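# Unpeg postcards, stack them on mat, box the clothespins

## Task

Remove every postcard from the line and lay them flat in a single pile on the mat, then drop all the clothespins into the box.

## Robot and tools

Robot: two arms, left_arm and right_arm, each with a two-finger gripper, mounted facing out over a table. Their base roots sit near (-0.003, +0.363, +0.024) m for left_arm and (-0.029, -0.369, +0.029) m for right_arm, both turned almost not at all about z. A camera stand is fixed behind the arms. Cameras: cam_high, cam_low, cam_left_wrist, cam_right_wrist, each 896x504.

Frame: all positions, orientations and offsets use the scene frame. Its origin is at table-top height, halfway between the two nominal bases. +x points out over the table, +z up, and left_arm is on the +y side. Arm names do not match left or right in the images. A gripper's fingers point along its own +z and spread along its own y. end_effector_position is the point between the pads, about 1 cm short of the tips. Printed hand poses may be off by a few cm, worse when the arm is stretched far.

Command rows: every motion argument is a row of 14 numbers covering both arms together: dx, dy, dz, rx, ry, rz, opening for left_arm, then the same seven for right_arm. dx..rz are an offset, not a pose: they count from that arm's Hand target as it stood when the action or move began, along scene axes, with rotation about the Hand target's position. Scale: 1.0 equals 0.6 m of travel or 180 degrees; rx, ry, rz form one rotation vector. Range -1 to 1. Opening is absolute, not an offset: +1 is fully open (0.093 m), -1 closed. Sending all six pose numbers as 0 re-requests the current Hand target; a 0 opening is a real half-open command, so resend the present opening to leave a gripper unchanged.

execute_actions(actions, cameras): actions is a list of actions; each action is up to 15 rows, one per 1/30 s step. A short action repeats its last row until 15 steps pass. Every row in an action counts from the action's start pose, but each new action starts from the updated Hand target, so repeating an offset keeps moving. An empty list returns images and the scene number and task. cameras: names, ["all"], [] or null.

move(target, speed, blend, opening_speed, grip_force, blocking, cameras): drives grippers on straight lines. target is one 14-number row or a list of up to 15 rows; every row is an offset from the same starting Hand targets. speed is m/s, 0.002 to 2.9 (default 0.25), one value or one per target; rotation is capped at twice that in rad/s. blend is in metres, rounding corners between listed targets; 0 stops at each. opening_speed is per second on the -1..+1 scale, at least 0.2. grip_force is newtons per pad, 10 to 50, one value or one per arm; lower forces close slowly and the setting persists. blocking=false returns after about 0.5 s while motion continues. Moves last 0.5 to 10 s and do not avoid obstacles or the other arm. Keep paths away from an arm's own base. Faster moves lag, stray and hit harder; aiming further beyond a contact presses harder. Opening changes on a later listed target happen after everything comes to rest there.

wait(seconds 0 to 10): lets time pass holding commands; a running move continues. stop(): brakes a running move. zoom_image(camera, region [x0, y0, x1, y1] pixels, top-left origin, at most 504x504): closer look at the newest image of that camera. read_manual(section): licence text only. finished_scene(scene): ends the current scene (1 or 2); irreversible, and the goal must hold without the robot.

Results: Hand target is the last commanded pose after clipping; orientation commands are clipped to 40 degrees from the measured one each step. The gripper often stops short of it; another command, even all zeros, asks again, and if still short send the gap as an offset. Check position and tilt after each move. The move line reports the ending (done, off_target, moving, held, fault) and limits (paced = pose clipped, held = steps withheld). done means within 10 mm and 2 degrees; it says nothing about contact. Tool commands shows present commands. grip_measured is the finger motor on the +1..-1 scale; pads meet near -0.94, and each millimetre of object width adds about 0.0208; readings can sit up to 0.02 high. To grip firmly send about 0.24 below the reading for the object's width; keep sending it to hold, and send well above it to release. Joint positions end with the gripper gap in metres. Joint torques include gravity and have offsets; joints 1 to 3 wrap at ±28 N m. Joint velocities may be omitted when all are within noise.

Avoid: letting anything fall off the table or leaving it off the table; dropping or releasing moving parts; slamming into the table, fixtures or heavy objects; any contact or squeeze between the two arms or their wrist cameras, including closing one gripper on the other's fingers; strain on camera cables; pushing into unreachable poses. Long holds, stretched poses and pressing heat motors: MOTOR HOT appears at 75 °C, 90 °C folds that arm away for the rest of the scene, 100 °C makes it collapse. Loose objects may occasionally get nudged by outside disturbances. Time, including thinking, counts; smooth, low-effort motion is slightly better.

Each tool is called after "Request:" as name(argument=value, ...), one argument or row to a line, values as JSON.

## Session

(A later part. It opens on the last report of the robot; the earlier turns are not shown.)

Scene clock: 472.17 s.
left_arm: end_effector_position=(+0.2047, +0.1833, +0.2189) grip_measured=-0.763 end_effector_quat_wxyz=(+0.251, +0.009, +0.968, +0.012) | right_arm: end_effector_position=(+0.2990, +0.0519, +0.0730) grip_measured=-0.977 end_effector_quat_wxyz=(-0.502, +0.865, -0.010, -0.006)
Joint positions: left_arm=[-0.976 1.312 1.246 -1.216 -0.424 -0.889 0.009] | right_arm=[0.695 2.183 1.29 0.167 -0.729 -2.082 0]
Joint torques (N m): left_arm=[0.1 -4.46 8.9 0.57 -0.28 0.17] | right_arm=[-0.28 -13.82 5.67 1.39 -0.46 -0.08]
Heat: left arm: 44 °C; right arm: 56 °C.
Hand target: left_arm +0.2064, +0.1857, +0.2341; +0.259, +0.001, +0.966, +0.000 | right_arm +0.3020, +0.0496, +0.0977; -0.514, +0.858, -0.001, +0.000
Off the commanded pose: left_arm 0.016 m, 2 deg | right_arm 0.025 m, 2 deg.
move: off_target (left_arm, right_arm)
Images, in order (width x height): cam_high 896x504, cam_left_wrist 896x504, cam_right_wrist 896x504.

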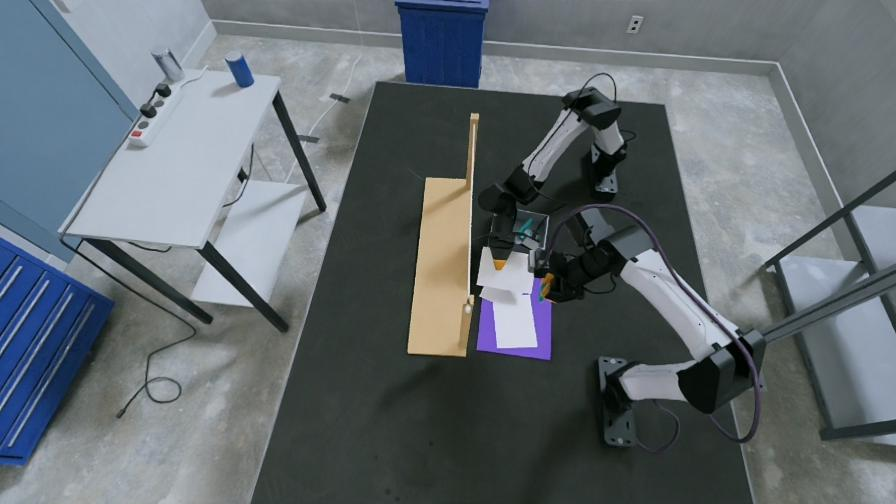

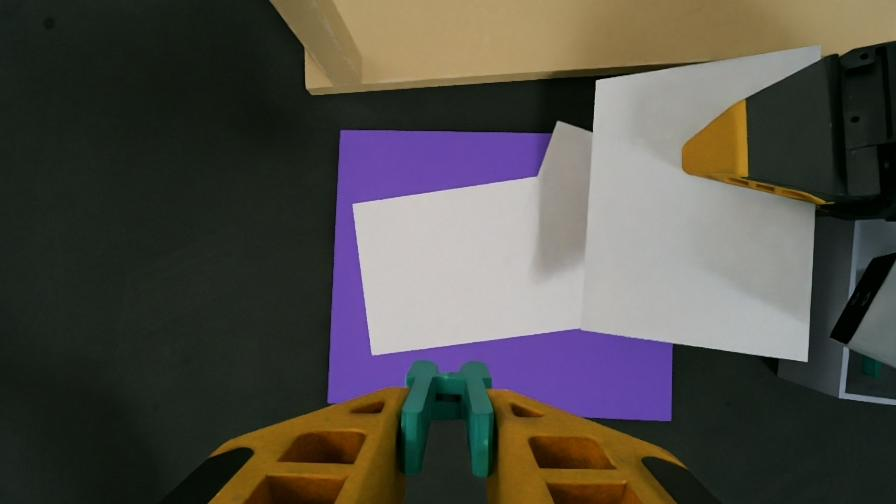

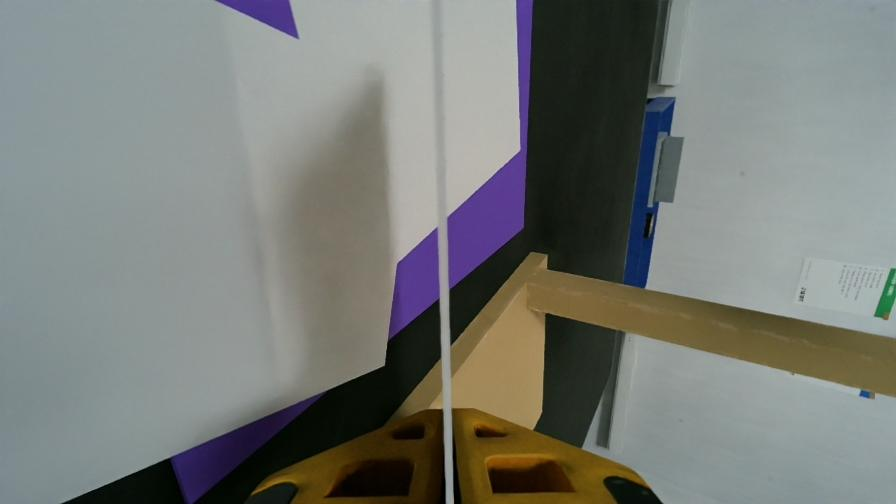

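Request:
move(
  target=[0,0,0,0,0,0,-0.8,-0.03,-0.15,0.2,0,0,0,-1],
  speed=0.2,
  cameras=["cam_left_wrist","cam_right_wrist","cam_high"],
)

Scene clock: 474.27 s.
left_arm: end_effector_position=(+0.2047, +0.1833, +0.2189) grip_measured=-0.763 end_effector_quat_wxyz=(+0.251, +0.009, +0.968, +0.012) | right_arm: end_effector_position=(+0.2955, -0.0387, +0.2089) grip_measured=-0.977 end_effector_quat_wxyz=(-0.532, +0.845, -0.055, +0.019)
Joint positions: left_arm=[-0.976 1.312 1.246 -1.216 -0.424 -0.889 0.009] | right_arm=[0.523 1.72 1.178 -0.146 -0.819 -2.082 0]
Joint torques (N m): left_arm=[0.1 -4.53 8.91 0.57 -0.28 0.16] | right_arm=[0.03 -9.52 5.16 1.39 -0.6 -0.08]
Heat: left arm: 44 °C; right arm: 56 °C.
Hand target: left_arm +0.2064, +0.1857, +0.2341; +0.259, +0.001, +0.966, +0.000 | right_arm +0.2840, -0.0404, +0.2177; -0.514, +0.858, -0.001, +0.000
Off the commanded pose: left_arm 0.016 m, 2 deg | right_arm 0.015 m, 7 deg.
joint sent to its limit (right arm) — joint 6 (wrist roll), lower limit. The joint targets are off in position and orientation.
move: off_target (left_arm, right_arm)
Images, in order (width x height): cam_high 896x504, cam_left_wrist 896x504, cam_right_wrist 896x504.

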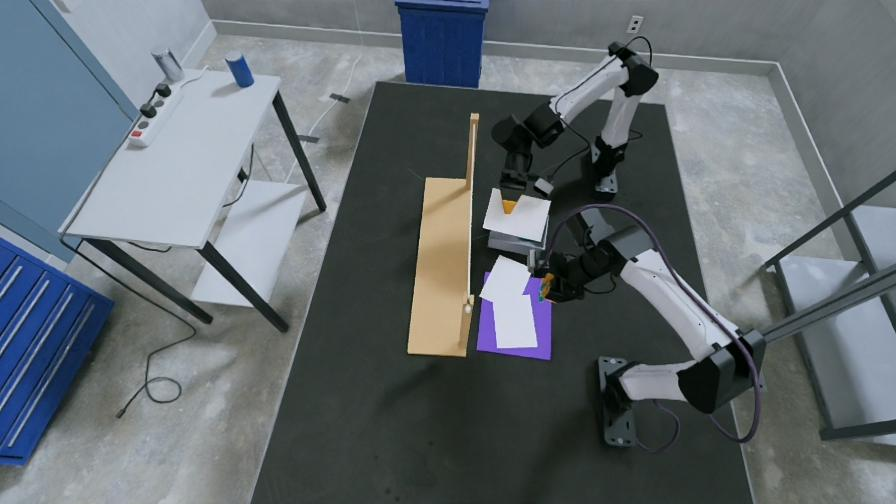

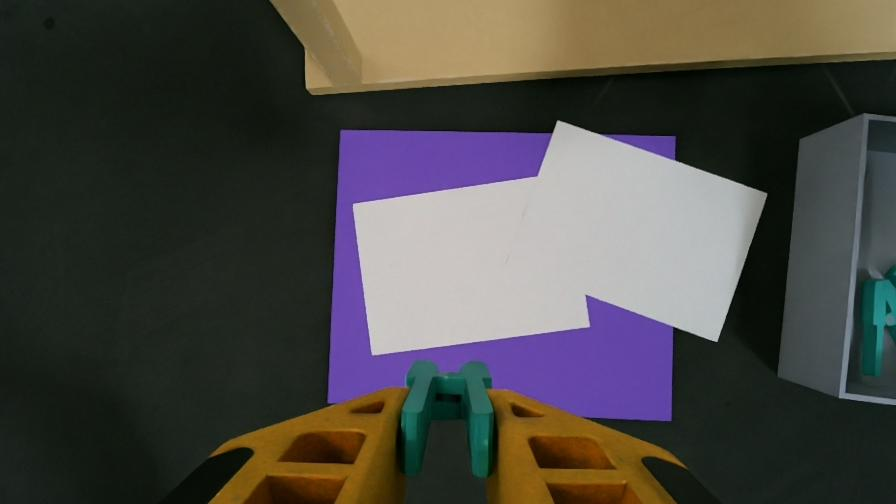

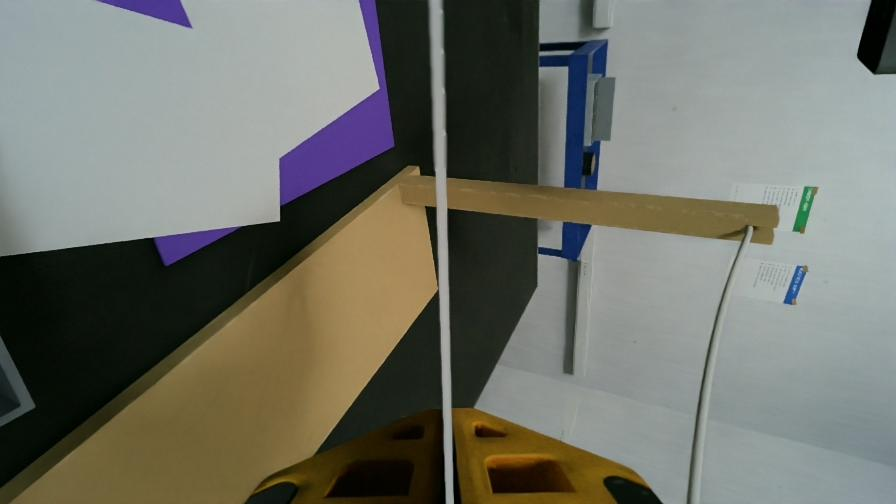

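Request:
move(
  target=[0,0,0,0,0,0,-0.8,-0.04,-0.17,0.06,0,0,0,-1],
  speed=0.2,
  cameras=["cam_high"],
)

Scene clock: 476.17 s.
left_arm: end_effector_position=(+0.2047, +0.1833, +0.2189) grip_measured=-0.763 end_effector_quat_wxyz=(+0.251, +0.009, +0.968, +0.012) | right_arm: end_effector_position=(+0.2709, -0.1422, +0.2479) grip_measured=-0.977 end_effector_quat_wxyz=(-0.575, +0.809, -0.113, +0.043)
Joint positions: left_arm=[-0.976 1.312 1.246 -1.216 -0.424 -0.889 0.009] | right_arm=[0.261 1.381 0.931 -0.209 -0.993 -2.082 0]
Joint torques (N m): left_arm=[0.1 -4.48 8.94 0.56 -0.28 0.15] | right_arm=[-0.32 -6.39 5.15 1.39 -0.68 -0.08]
Heat: left arm: 45 °C; right arm: 55 °C.
Hand target: left_arm +0.2064, +0.1857, +0.2341; +0.259, +0.001, +0.966, +0.000 | right_arm +0.2600, -0.1424, +0.2537; -0.514, +0.858, -0.001, +0.000
Off the commanded pose: left_arm 0.016 m, 2 deg | right_arm 0.012 m, 16 deg.
joint sent to its limit (right arm) — joint 6 (wrist roll), lower limit. The joint targets are off in position and orientation.
move: off_target (left_arm, right_arm)
Images, in order (width x height): cam_high 896x504.

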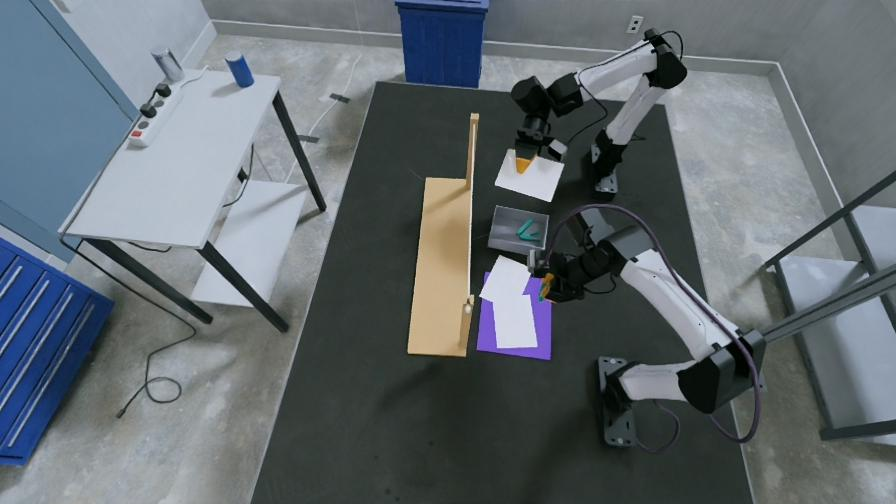

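Request:
move(
  target=[0,0,0,0,0,0,-0.8,-0.09,-0.21,0.06,0,0,-0.333,-1],
  speed=0.2,
  cameras=["cam_high","cam_left_wrist","cam_right_wrist"],
)

Scene clock: 480.00 s.
left_arm: end_effector_position=(+0.2047, +0.1833, +0.2189) grip_measured=-0.763 end_effector_quat_wxyz=(+0.251, +0.009, +0.968, +0.012) | right_arm: end_effector_position=(+0.2082, -0.2690, +0.2796) grip_measured=-0.977 end_effector_quat_wxyz=(-0.444, +0.746, -0.423, +0.260)
Joint positions: left_arm=[-0.976 1.312 1.246 -1.216 -0.424 -0.889 0.009] | right_arm=[0.227 0.658 0.785 -0.635 -0.261 -1.726 0]
Joint torques (N m): left_arm=[0.09 -4.53 8.91 0.56 -0.28 0.16] | right_arm=[0.66 0.32 9.4 1.72 0.1 0.21]
Heat: left arm: 46 °C; right arm: 54 °C.
Hand target: left_arm +0.2064, +0.1857, +0.2341; +0.259, +0.001, +0.966, +0.000 | right_arm +0.2060, -0.2684, +0.2897; -0.445, +0.743, -0.429, +0.257
Off the commanded pose: left_arm 0.016 m, 2 deg | right_arm 0.010 m, 1 deg.
move: off_target (left_arm)
Images, in order (width x height): cam_high 896x504, cam_left_wrist 896x504, cam_right_wrist 896x504.

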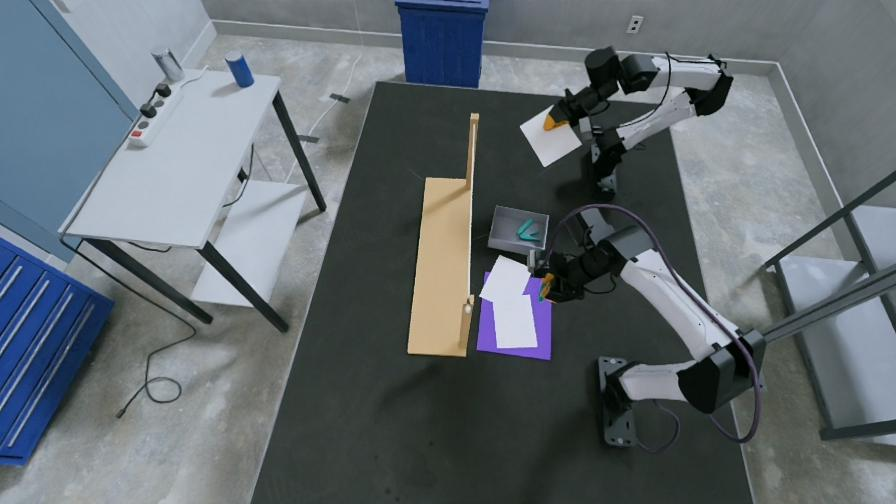

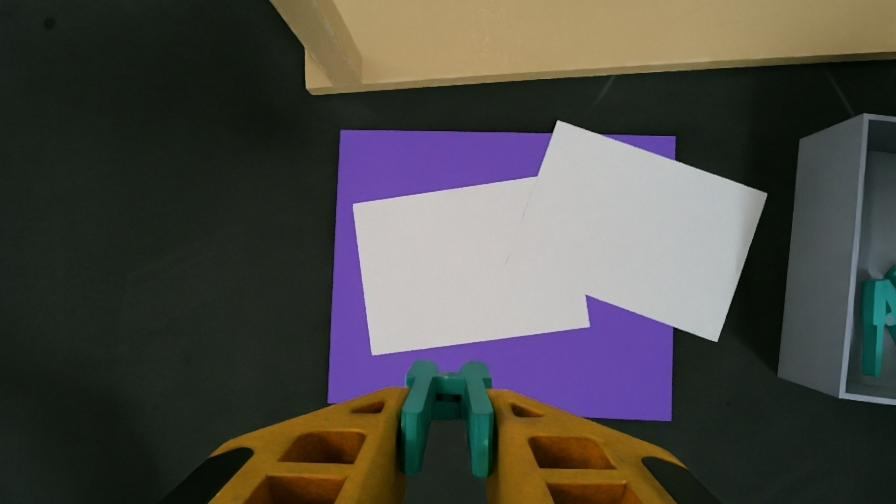

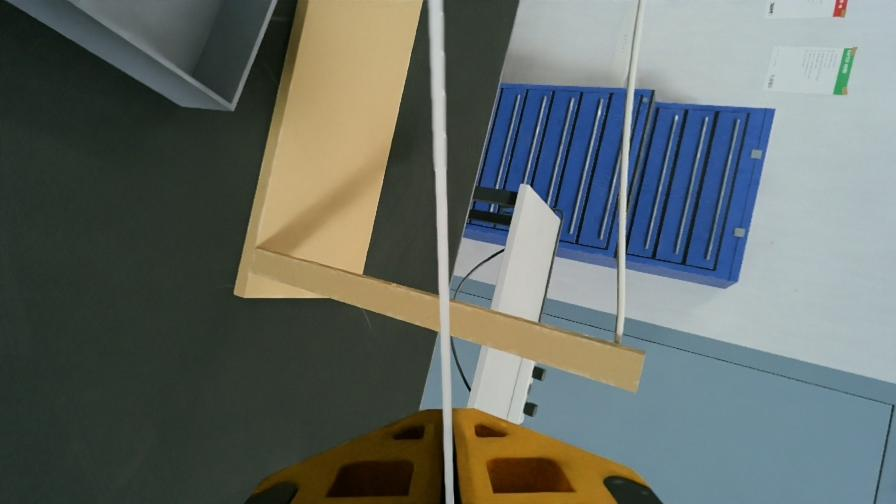

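Request:
move(
  target=[
    [0.05,-0.2,0.03,0,0,0,-0.8,0,0,0,0,0,0,-1],
    [0.05,-0.44,0.0,0,0,0,-0.8,0,0,0,0,0,0,-1],
  ],
  speed=0.25,
  blend=[0.03,0],
  cameras=["cam_high","cam_left_wrist"],
)

Scene clock: 482.50 s.
left_arm: end_effector_position=(+0.2301, -0.0830, +0.2245) grip_measured=-0.763 end_effector_quat_wxyz=(+0.264, +0.028, +0.963, -0.043) | right_arm: end_effector_position=(+0.2082, -0.2690, +0.2796) grip_measured=-0.977 end_effector_quat_wxyz=(-0.444, +0.746, -0.423, +0.260)
Joint positions: left_arm=[-1.246 2.383 2.639 -1.536 -0.464 -1.113 0.009] | right_arm=[0.227 0.658 0.785 -0.635 -0.261 -1.726 0]
Joint torques (N m): left_arm=[-0.23 -10.09 8.25 0.53 -0.74 -0.11] | right_arm=[0.66 0.28 9.51 1.73 0.08 0.2]
Heat: left arm: 46 °C; right arm: 53 °C.
Hand target: left_arm +0.2364, -0.0783, +0.2341; +0.259, +0.001, +0.966, +0.000 | right_arm +0.2060, -0.2684, +0.2897; -0.445, +0.743, -0.429, +0.257
Off the commanded pose: left_arm 0.012 m, 6 deg | right_arm 0.010 m, 1 deg.
joint sent to its limit (left arm) — joint 4 (wrist pitch), lower limit. The joint targets are off in position and orientation.
move: off_target (left_arm)
Images, in order (width x height): cam_high 896x504, cam_left_wrist 896x504.

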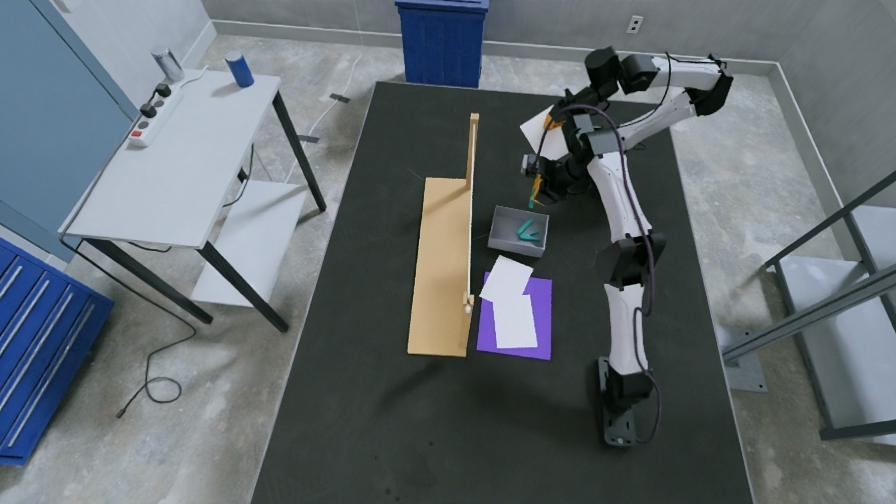

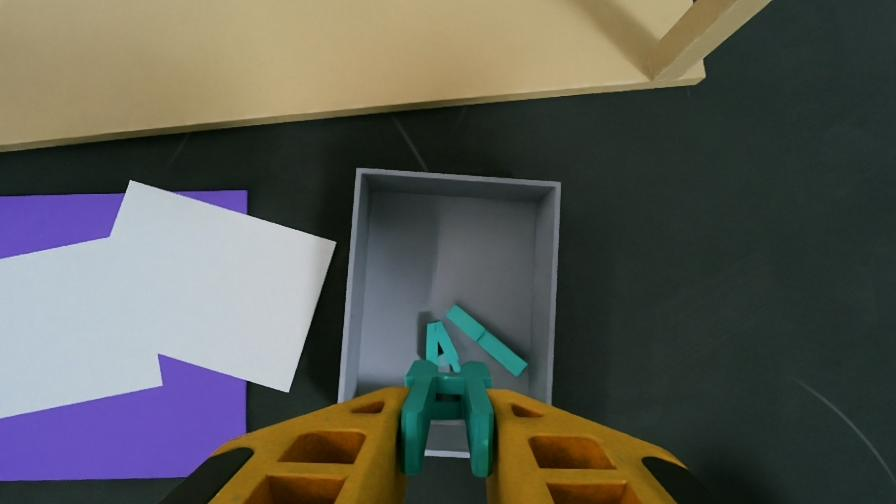

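Request:
move(
  target=[0.025,-0.005,-0.265,0,0,0,-0.8,0,0,0,0,0,0,-1],
  speed=0.15,
  cameras=["cam_high","cam_left_wrist"],
)

Scene clock: 484.77 s.
left_arm: end_effector_position=(+0.2409, -0.0756, +0.0742) grip_measured=-0.763 end_effector_quat_wxyz=(+0.242, +0.022, +0.970, +0.019) | right_arm: end_effector_position=(+0.2091, -0.2716, +0.2786) grip_measured=-0.977 end_effector_quat_wxyz=(-0.439, +0.745, -0.428, +0.264)
Joint positions: left_arm=[-1.222 2.377 2.038 -1.076 -0.467 -1.134 0.009] | right_arm=[0.227 0.658 0.785 -0.639 -0.244 -1.726 0]
Joint torques (N m): left_arm=[0.2 -10.92 4.82 1.03 -0.55 -0.1] | right_arm=[0.72 0.34 9.47 1.77 -0.07 0.21]
Heat: left arm: 46 °C; right arm: 52 °C.
Hand target: left_arm +0.2514, -0.0813, +0.0751; +0.259, +0.001, +0.966, +0.000 | right_arm +0.2060, -0.2684, +0.2897; -0.445, +0.743, -0.429, +0.257
Off the commanded pose: left_arm 0.012 m, 4 deg | right_arm 0.012 m, 1 deg.
move: off_target (left_arm, right_arm)
Images, in order (width x height): cam_high 896x504, cam_left_wrist 896x504.

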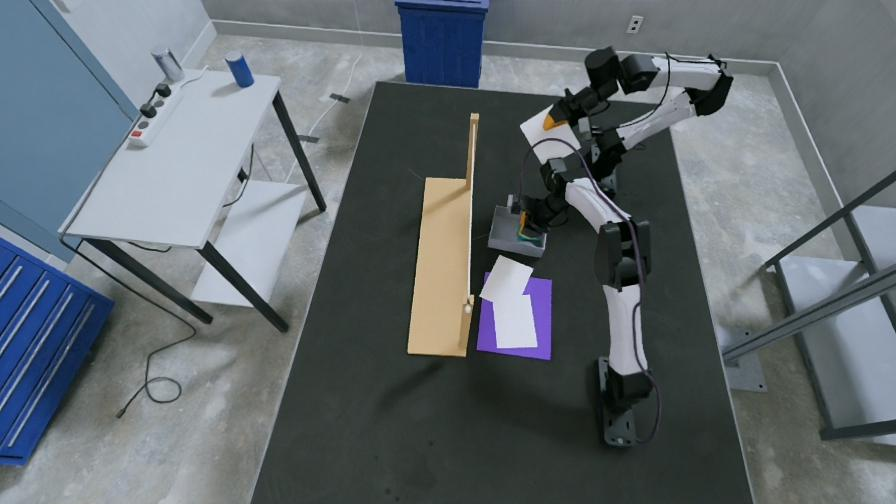

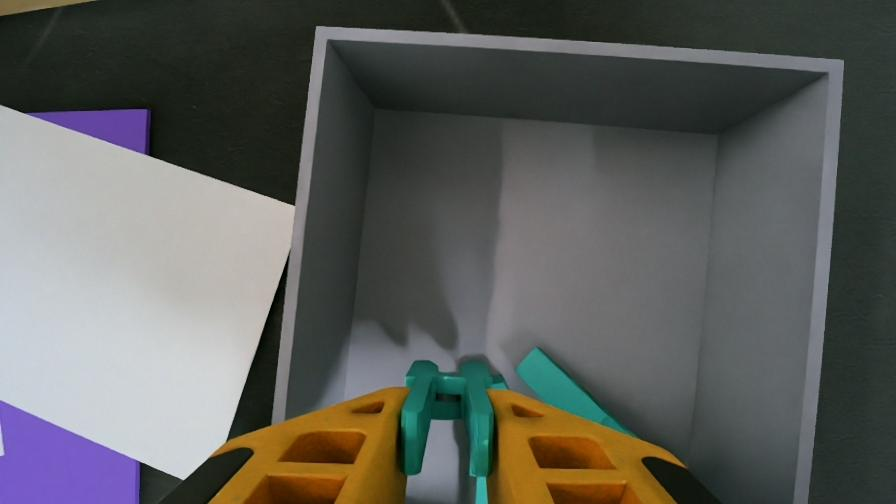

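Request:
move(
  target=[
    [0.01,-0.025,-0.018,0,0,0,-0.8,0,0,0,0,0,0,-1],
    [0.01,-0.025,-0.018,0,0,0,-0.2,0,0,0,0,0,0,-1],
  ],
  speed=0.1,
  opening_speed=0.5,
  cameras=["cam_left_wrist"],
)

Scene clock: 487.63 s.
left_arm: end_effector_position=(+0.2484, -0.0838, +0.0605) grip_measured=-0.202 end_effector_quat_wxyz=(+0.249, +0.020, +0.968, +0.024) | right_arm: end_effector_position=(+0.2091, -0.2716, +0.2786) grip_measured=-0.977 end_effector_quat_wxyz=(-0.439, +0.745, -0.428, +0.264)
Joint positions: left_arm=[-1.219 2.443 2.096 -1.071 -0.484 -1.134 0.035] | right_arm=[0.227 0.658 0.785 -0.639 -0.244 -1.726 0]
Joint torques (N m): left_arm=[0.25 -9.73 8.85 0.8 -0.39 -0.09] | right_arm=[0.73 0.31 9.46 1.77 -0.09 0.2]
Heat: left arm: 46 °C; right arm: 51 °C.
Hand target: left_arm +0.2574, -0.0963, +0.0643; +0.259, +0.001, +0.966, +0.000 | right_arm +0.2060, -0.2684, +0.2897; -0.445, +0.743, -0.429, +0.257
Off the commanded pose: left_arm 0.016 m, 4 deg | right_arm 0.012 m, 1 deg.
move: off_target (left_arm, right_arm); target 2's new opening was sent with left_arm's hand 0.016 m and 4 deg from that target
Images, in order (width x height): cam_left_wrist 896x504.

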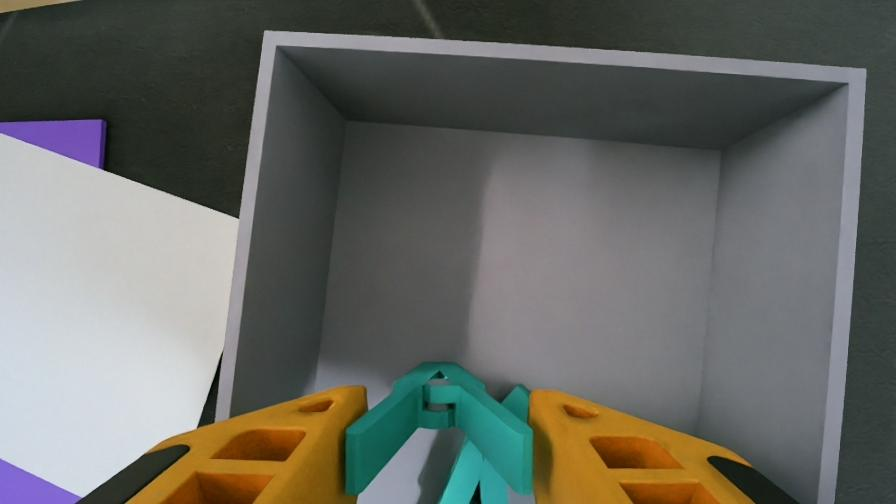

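Request:
move(
  target=[0,0,0,0,0,0,0.15,0,0,0,0,0,0,-1],
  opening_speed=0.4,
  cameras=["cam_left_wrist"],
)

Scene clock: 490.30 s.
left_arm: end_effector_position=(+0.2484, -0.0838, +0.0605) grip_measured=+0.148 end_effector_quat_wxyz=(+0.249, +0.020, +0.968, +0.024) | right_arm: end_effector_position=(+0.2091, -0.2716, +0.2786) grip_measured=-0.977 end_effector_quat_wxyz=(-0.439, +0.745, -0.428, +0.264)
Joint positions: left_arm=[-1.219 2.443 2.096 -1.071 -0.484 -1.134 0.052] | right_arm=[0.227 0.658 0.785 -0.639 -0.244 -1.726 0]
Joint torques (N m): left_arm=[0.21 -9.77 8.84 0.78 -0.39 -0.1] | right_arm=[0.72 0.27 9.43 1.76 -0.08 0.2]
Heat: left arm: 45 °C; right arm: 50 °C.
Hand target: left_arm +0.2574, -0.0963, +0.0643; +0.259, +0.001, +0.966, +0.000 | right_arm +0.2060, -0.2684, +0.2897; -0.445, +0.743, -0.429, +0.257
Off the commanded pose: left_arm 0.016 m, 4 deg | right_arm 0.012 m, 1 deg.
move: off_target (left_arm, right_arm)
Images, in order (width x height): cam_left_wrist 896x504.

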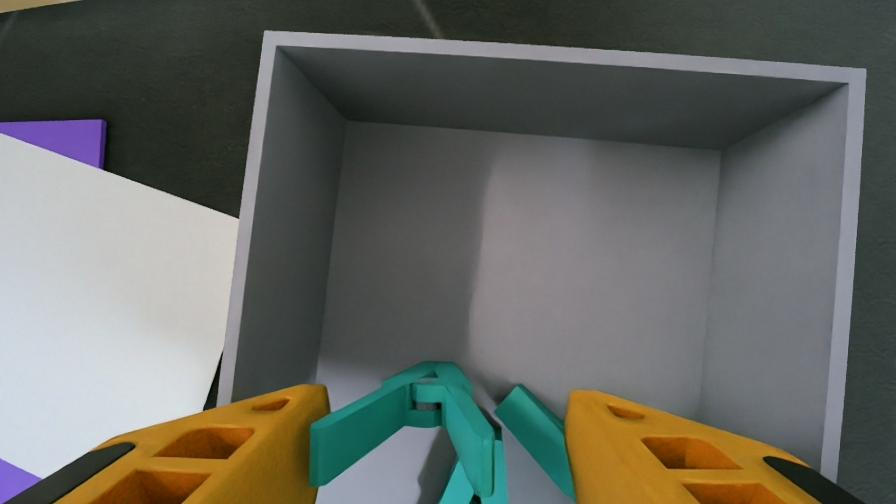

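Request:
move(
  target=[-0.04,0.0,0.08,0,0,0,0.15,0,0,0,0,0,0,-1],
  speed=0.05,
  cameras=["cam_left_wrist"],
)

Scene clock: 492.30 s.
left_arm: end_effector_position=(+0.2345, -0.0888, +0.0901) grip_measured=+0.148 end_effector_quat_wxyz=(+0.247, +0.013, +0.969, +0.022) | right_arm: end_effector_position=(+0.2091, -0.2716, +0.2786) grip_measured=-0.977 end_effector_quat_wxyz=(-0.439, +0.745, -0.428, +0.264)
Joint positions: left_arm=[-1.248 2.443 2.216 -1.208 -0.484 -1.182 0.052] | right_arm=[0.227 0.658 0.785 -0.639 -0.244 -1.726 0]
Joint torques (N m): left_arm=[-0.94 -12.83 8.96 0.32 -0.48 -0.13] | right_arm=[0.7 0.27 9.51 1.75 -0.1 0.19]
Heat: left arm: 46 °C; right arm: 50 °C.
Hand target: left_arm +0.2334, -0.0963, +0.1123; +0.259, +0.001, +0.966, +0.000 | right_arm +0.2060, -0.2684, +0.2897; -0.445, +0.743, -0.429, +0.257
Off the commanded pose: left_arm 0.024 m, 3 deg | right_arm 0.012 m, 1 deg.
move: off_target (left_arm, right_arm)
Images, in order (width x height): cam_left_wrist 896x504.

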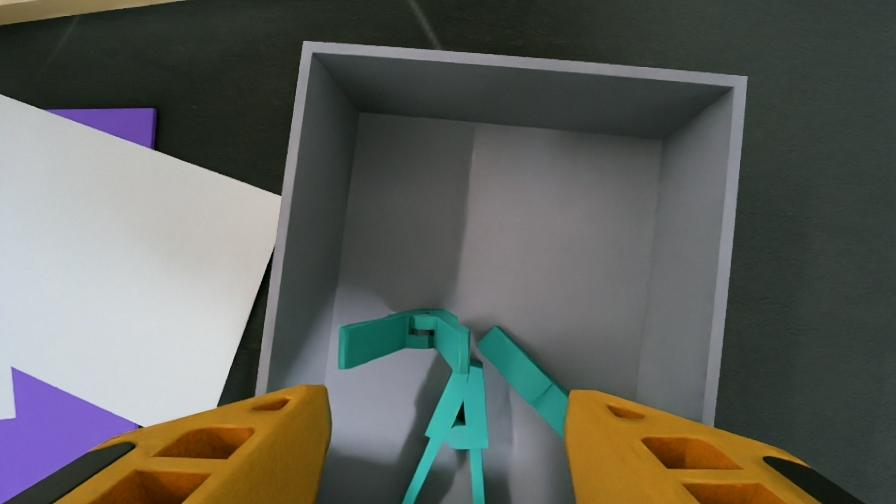

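Request:
move(
  target=[
    [-0.02,0.0,0.15,0,0,0,0.15,0,0,0,0,0,0,-1],
    [0.05,0.265,0.1,0,0,0,0.0,0,0,0,0,0,0,-1],
  ],
  speed=[0.15,0.2],
  blend=[0.03,0],
  cameras=["cam_high","cam_left_wrist"],
)

Scene clock: 493.60 s.
left_arm: end_effector_position=(+0.2359, -0.0978, +0.1340) grip_measured=+0.148 end_effector_quat_wxyz=(+0.257, +0.006, +0.966, -0.007) | right_arm: end_effector_position=(+0.2087, -0.2717, +0.2780) grip_measured=-0.977 end_effector_quat_wxyz=(-0.438, +0.745, -0.428, +0.263)
Joint positions: left_arm=[-1.251 2.435 2.368 -1.305 -0.484 -1.183 0.052] | right_arm=[0.227 0.658 0.785 -0.642 -0.244 -1.726 0]
Joint torques (N m): left_arm=[-0.4 -11.22 5.31 0.62 -0.45 0.09] | right_arm=[0.73 0.32 9.5 1.8 -0.08 0.2]
Heat: left arm: 46 °C; right arm: 49 °C.
Hand target: left_arm +0.2344, -0.0988, +0.1336; +0.260, +0.006, +0.966, -0.007 (not the last commanded pose) | right_arm +0.2060, -0.2684, +0.2897; -0.445, +0.743, -0.429, +0.257
Tool commands: left_gripper/opening=+0.15 right_gripper/opening=-1.0
Off the commanded pose: left_arm 0.167 m, 1 deg | right_arm 0.013 m, 1 deg.
move: held (left_arm; a check stopped the path), off_target (right_arm); path passed 0 of 2 targets; target 2's new opening was not sent; limits=held
pose unreachable (left arm): on one or more control steps of this call, first in action 0 (counted from 0), this arm could not follow its commanded pose, so it was not sent that pose on those steps. It may still have moved: this result reports where it is.
cause: moving toward the commanded pose would bring a part of the arm too close to another arm (this arm's wrist (the part past joint 4) and the right arm's wrist camera, 29 mm apart when this arm was first held).
Images, in order (width x height): cam_high 896x504, cam_left_wrist 896x504.

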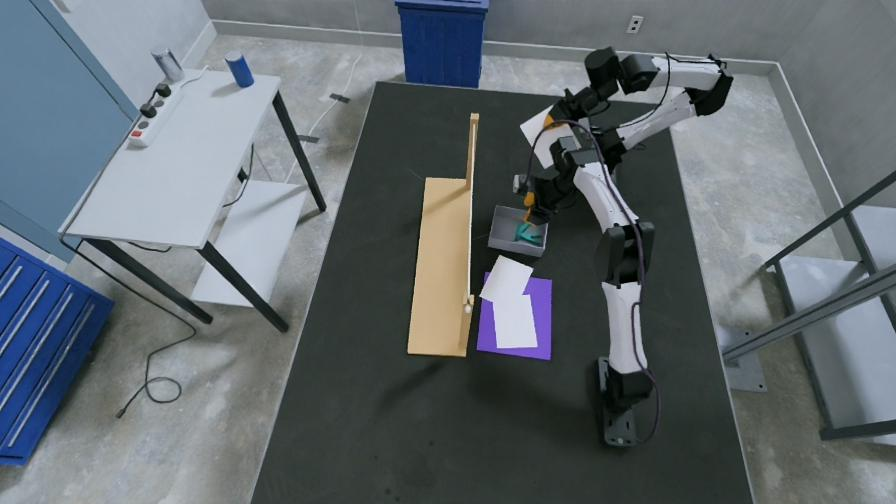

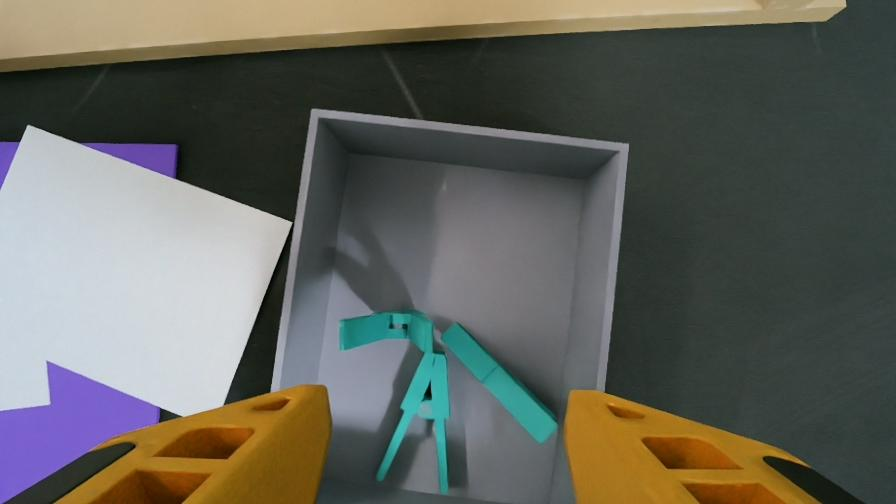

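Request:
move(
  target=[
    [0.03,0.12,0.0,0,0,0,0.15,0,0,0,0,0,0,-1],
    [0.05,0.265,0.06,0,0,0,0.0,0,0,0,0,0,0,-1],
  ],
  speed=[0.15,0.2],
  blend=[0.03,0],
  cameras=["cam_high","cam_left_wrist"],
)

Scene clock: 496.47 s.
left_arm: end_effector_position=(+0.2632, +0.0668, +0.1591) grip_measured=+0.002 end_effector_quat_wxyz=(+0.246, +0.007, +0.969, +0.021) | right_arm: end_effector_position=(+0.2085, -0.2718, +0.2777) grip_measured=-0.977 end_effector_quat_wxyz=(-0.438, +0.745, -0.429, +0.263)
Joint positions: left_arm=[-1.027 1.822 1.523 -1.029 -0.439 -0.952 0.045] | right_arm=[0.227 0.658 0.785 -0.643 -0.244 -1.726 0]
Joint torques (N m): left_arm=[-0.27 -9.76 4.71 1.1 -0.29 0.21] | right_arm=[0.73 0.34 9.48 1.78 -0.08 0.2]
Heat: left arm: 45 °C; right arm: 48 °C.
Hand target: left_arm +0.2644, +0.0602, +0.1696; +0.260, +0.006, +0.966, -0.007 | right_arm +0.2060, -0.2684, +0.2897; -0.445, +0.743, -0.429, +0.257
Off the commanded pose: left_arm 0.012 m, 4 deg | right_arm 0.013 m, 1 deg.
move: off_target (left_arm, right_arm); target 2's new opening was sent with left_arm's hand 0.012 m and 4 deg from that target
Images, in order (width x height): cam_high 896x504, cam_left_wrist 896x504.

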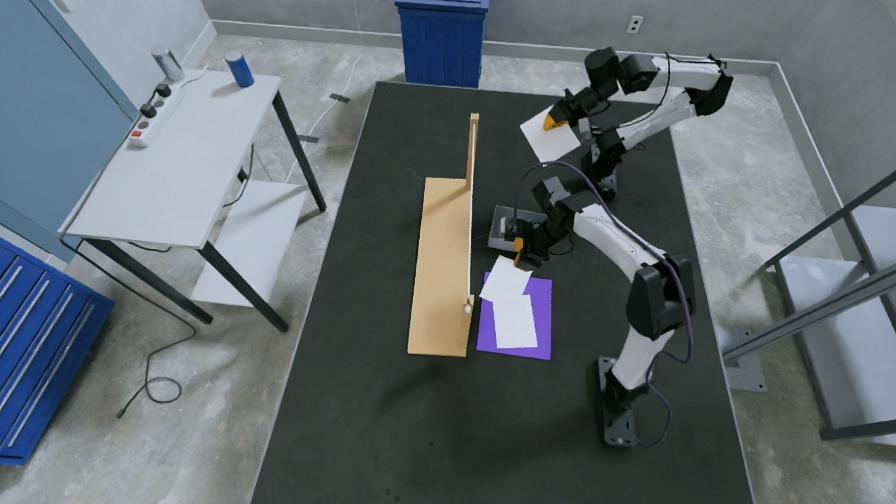

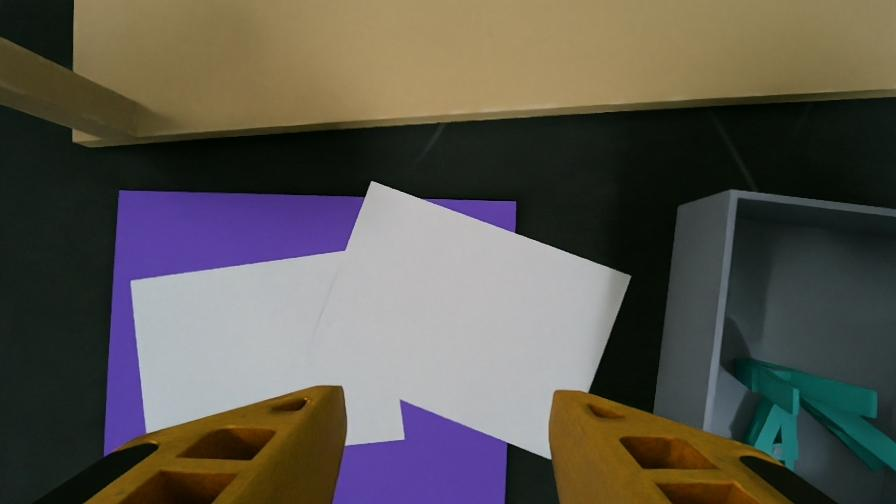

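Request:
move(
  target=[
    [0.026,-0.019,-0.233,0,0,0,0.0,0,0,0,0,0,0,-1],
    [0.026,-0.019,-0.29,0,0,0,0.0,0,0,0,0,0,0,-1],
  ],
  speed=[0.15,0.06],
  cameras=["cam_left_wrist"],
)

Scene clock: 499.53 s.
left_arm: end_effector_position=(+0.2738, +0.0509, +0.0206) grip_measured=+0.002 end_effector_quat_wxyz=(+0.263, +0.011, +0.965, +0.004) | right_arm: end_effector_position=(+0.2085, -0.2718, +0.2777) grip_measured=-0.977 end_effector_quat_wxyz=(-0.438, +0.745, -0.429, +0.263)
Joint positions: left_arm=[-1.028 2.02 1.194 -0.449 -0.449 -0.932 0.045] | right_arm=[0.227 0.658 0.785 -0.643 -0.244 -1.726 0]
Joint torques (N m): left_arm=[0.53 -3.78 2.58 1.72 -0.14 0.19] | right_arm=[0.72 0.29 9.44 1.79 -0.07 0.2]
Heat: left arm: 45 °C; right arm: 48 °C.
Hand target: left_arm +0.2800, +0.0488, -0.0044; +0.260, +0.006, +0.966, -0.007 | right_arm +0.2060, -0.2684, +0.2897; -0.445, +0.743, -0.429, +0.257
Off the commanded pose: left_arm 0.026 m, 1 deg | right_arm 0.013 m, 1 deg.
move: off_target (left_arm, right_arm)
Images, in order (width x height): cam_left_wrist 896x504.

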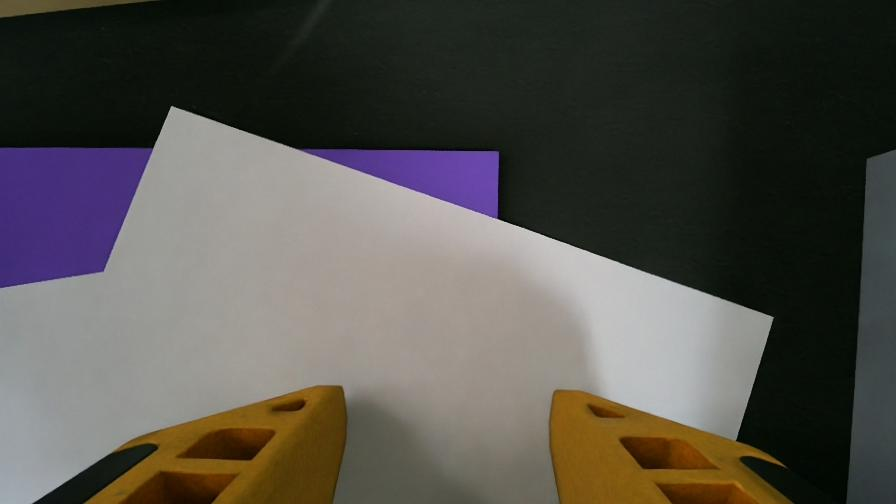

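Request:
move(
  target=[
    [0,0,-0.03,0,0,0,0.0,0,0,0,0,0,0,-1],
    [-0.015,0.09,-0.03,0,0,0.075,0.0,0,0,0,0,0,0,-1],
  ],
  speed=[0.06,0.06],
  cameras=["cam_left_wrist","cam_high"],
)

Scene clock: 503.40 s.
left_arm: end_effector_position=(+0.2815, +0.0518, +0.0242) grip_measured=+0.002 end_effector_quat_wxyz=(+0.311, -0.096, +0.944, -0.058) | right_arm: end_effector_position=(+0.2085, -0.2718, +0.2777) grip_measured=-0.977 end_effector_quat_wxyz=(-0.438, +0.745, -0.429, +0.263)
Joint positions: left_arm=[-1.033 1.978 1.082 -0.26 -0.508 -1.12 0.045] | right_arm=[0.227 0.658 0.785 -0.643 -0.244 -1.726 0]
Joint torques (N m): left_arm=[3.3 -3.73 0.58 0.22 -0.08 -0.2] | right_arm=[0.7 0.34 9.55 1.79 -0.09 0.19]
Heat: left arm: 44 °C; right arm: 47 °C.
Hand target: left_arm +0.2710, +0.1028, -0.0224; +0.259, -0.108, +0.960, +0.024 | right_arm +0.2060, -0.2684, +0.2897; -0.445, +0.743, -0.429, +0.257
Off the commanded pose: left_arm 0.070 m, 11 deg | right_arm 0.013 m, 1 deg.
move: off_target (left_arm, right_arm)
Images, in order (width x height): cam_high 896x504, cam_left_wrist 896x504.

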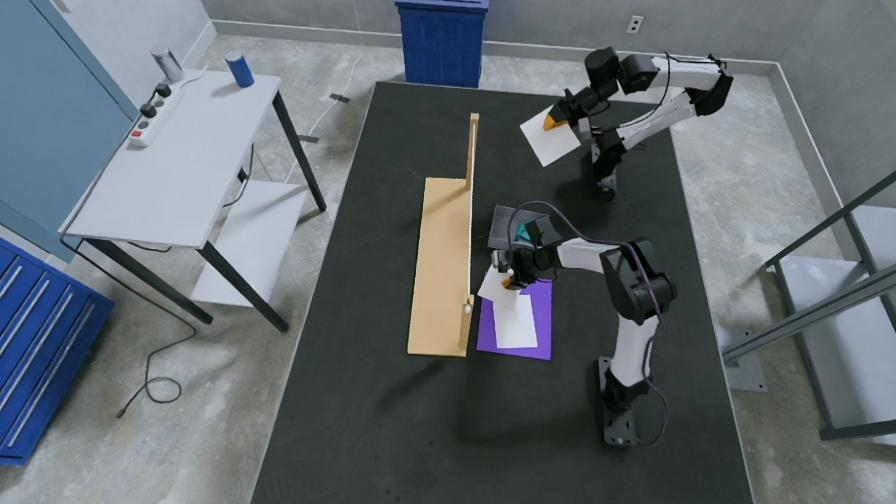

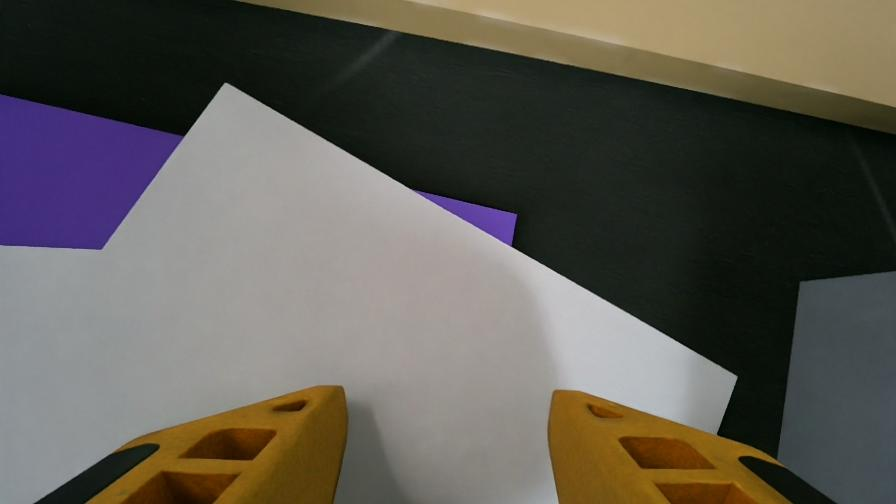

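Request:
move(
  target=[-0.015,0.1,0.01,0,0,0.075,0.0,0,0,0,0,0,0,-1],
  speed=0.08,
  cameras=["cam_left_wrist","cam_high"],
)

Scene clock: 505.77 s.
left_arm: end_effector_position=(+0.2934, +0.1004, +0.0257) grip_measured=+0.001 end_effector_quat_wxyz=(+0.313, -0.222, +0.921, -0.064) | right_arm: end_effector_position=(+0.2085, -0.2718, +0.2777) grip_measured=-0.977 end_effector_quat_wxyz=(-0.438, +0.745, -0.429, +0.263)
Joint positions: left_arm=[-0.947 1.901 0.975 -0.242 -0.525 -1.304 0.045] | right_arm=[0.227 0.658 0.785 -0.643 -0.244 -1.726 0]
Joint torques (N m): left_arm=[2.19 -4.68 0.17 -0.62 -0.2 -0.13] | right_arm=[0.72 0.32 9.51 1.79 -0.08 0.21]
Heat: left arm: 44 °C; right arm: 46 °C.
Hand target: left_arm +0.2620, +0.1628, -0.0164; +0.254, -0.220, +0.940, +0.054 | right_arm +0.2060, -0.2684, +0.2897; -0.445, +0.743, -0.429, +0.257
Off the commanded pose: left_arm 0.082 m, 15 deg | right_arm 0.013 m, 1 deg.
move: off_target (left_arm, right_arm)
Images, in order (width x height): cam_high 896x504, cam_left_wrist 896x504.

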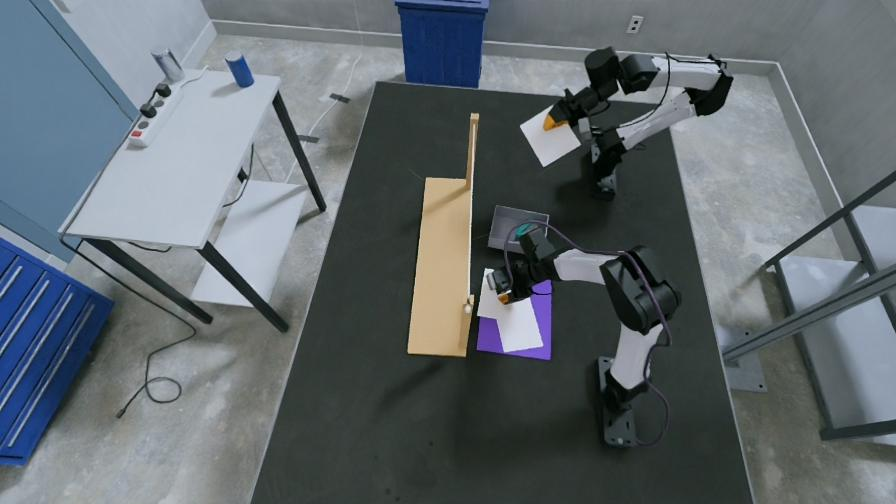

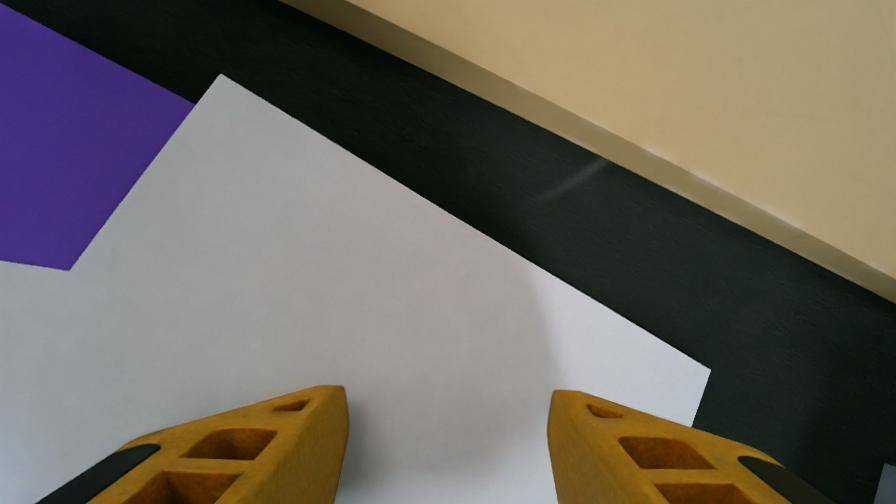

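Request:
move(
  target=[-0.02,0.0,0.33,0,0,-0.075,0.0,0,0,0,0,0,0,-1],
  speed=0.2,
  cameras=["cam_left_wrist","cam_high"],
)

Scene clock: 508.07 s.
left_arm: end_effector_position=(+0.2497, +0.1679, +0.1659) grip_measured=+0.001 end_effector_quat_wxyz=(+0.252, -0.110, +0.961, +0.039) | right_arm: end_effector_position=(+0.2085, -0.2718, +0.2777) grip_measured=-0.977 end_effector_quat_wxyz=(-0.438, +0.745, -0.429, +0.263)
Joint positions: left_arm=[-0.907 1.532 1.223 -1.044 -0.472 -1.077 0.045] | right_arm=[0.227 0.658 0.785 -0.643 -0.244 -1.726 0]
Joint torques (N m): left_arm=[-0.47 -6.3 8.8 0.44 -0.3 0.2] | right_arm=[0.7 0.31 9.5 1.79 -0.09 0.2]
Heat: left arm: 44 °C; right arm: 46 °C.
Hand target: left_arm +0.2500, +0.1628, +0.1816; +0.259, -0.108, +0.960, +0.024 | right_arm +0.2060, -0.2684, +0.2897; -0.445, +0.743, -0.429, +0.257
Off the commanded pose: left_arm 0.017 m, 2 deg | right_arm 0.013 m, 1 deg.
move: off_target (left_arm, right_arm)
Images, in order (width x height): cam_high 896x504, cam_left_wrist 896x504.

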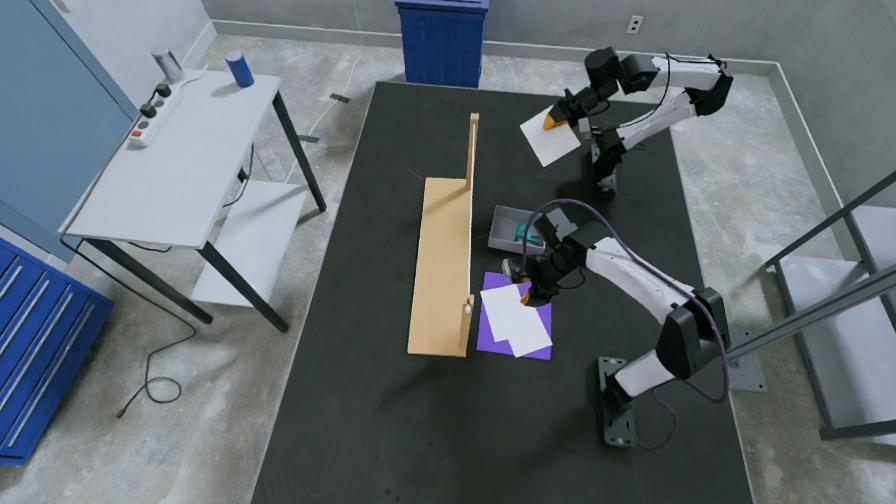

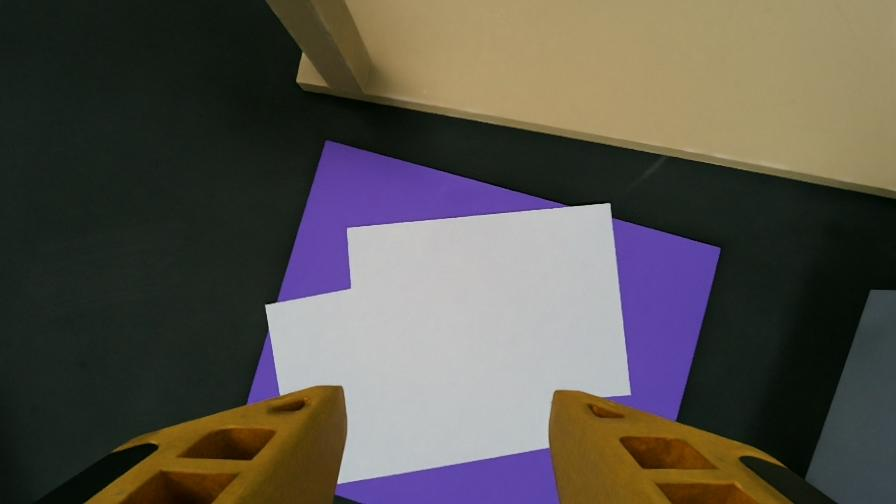

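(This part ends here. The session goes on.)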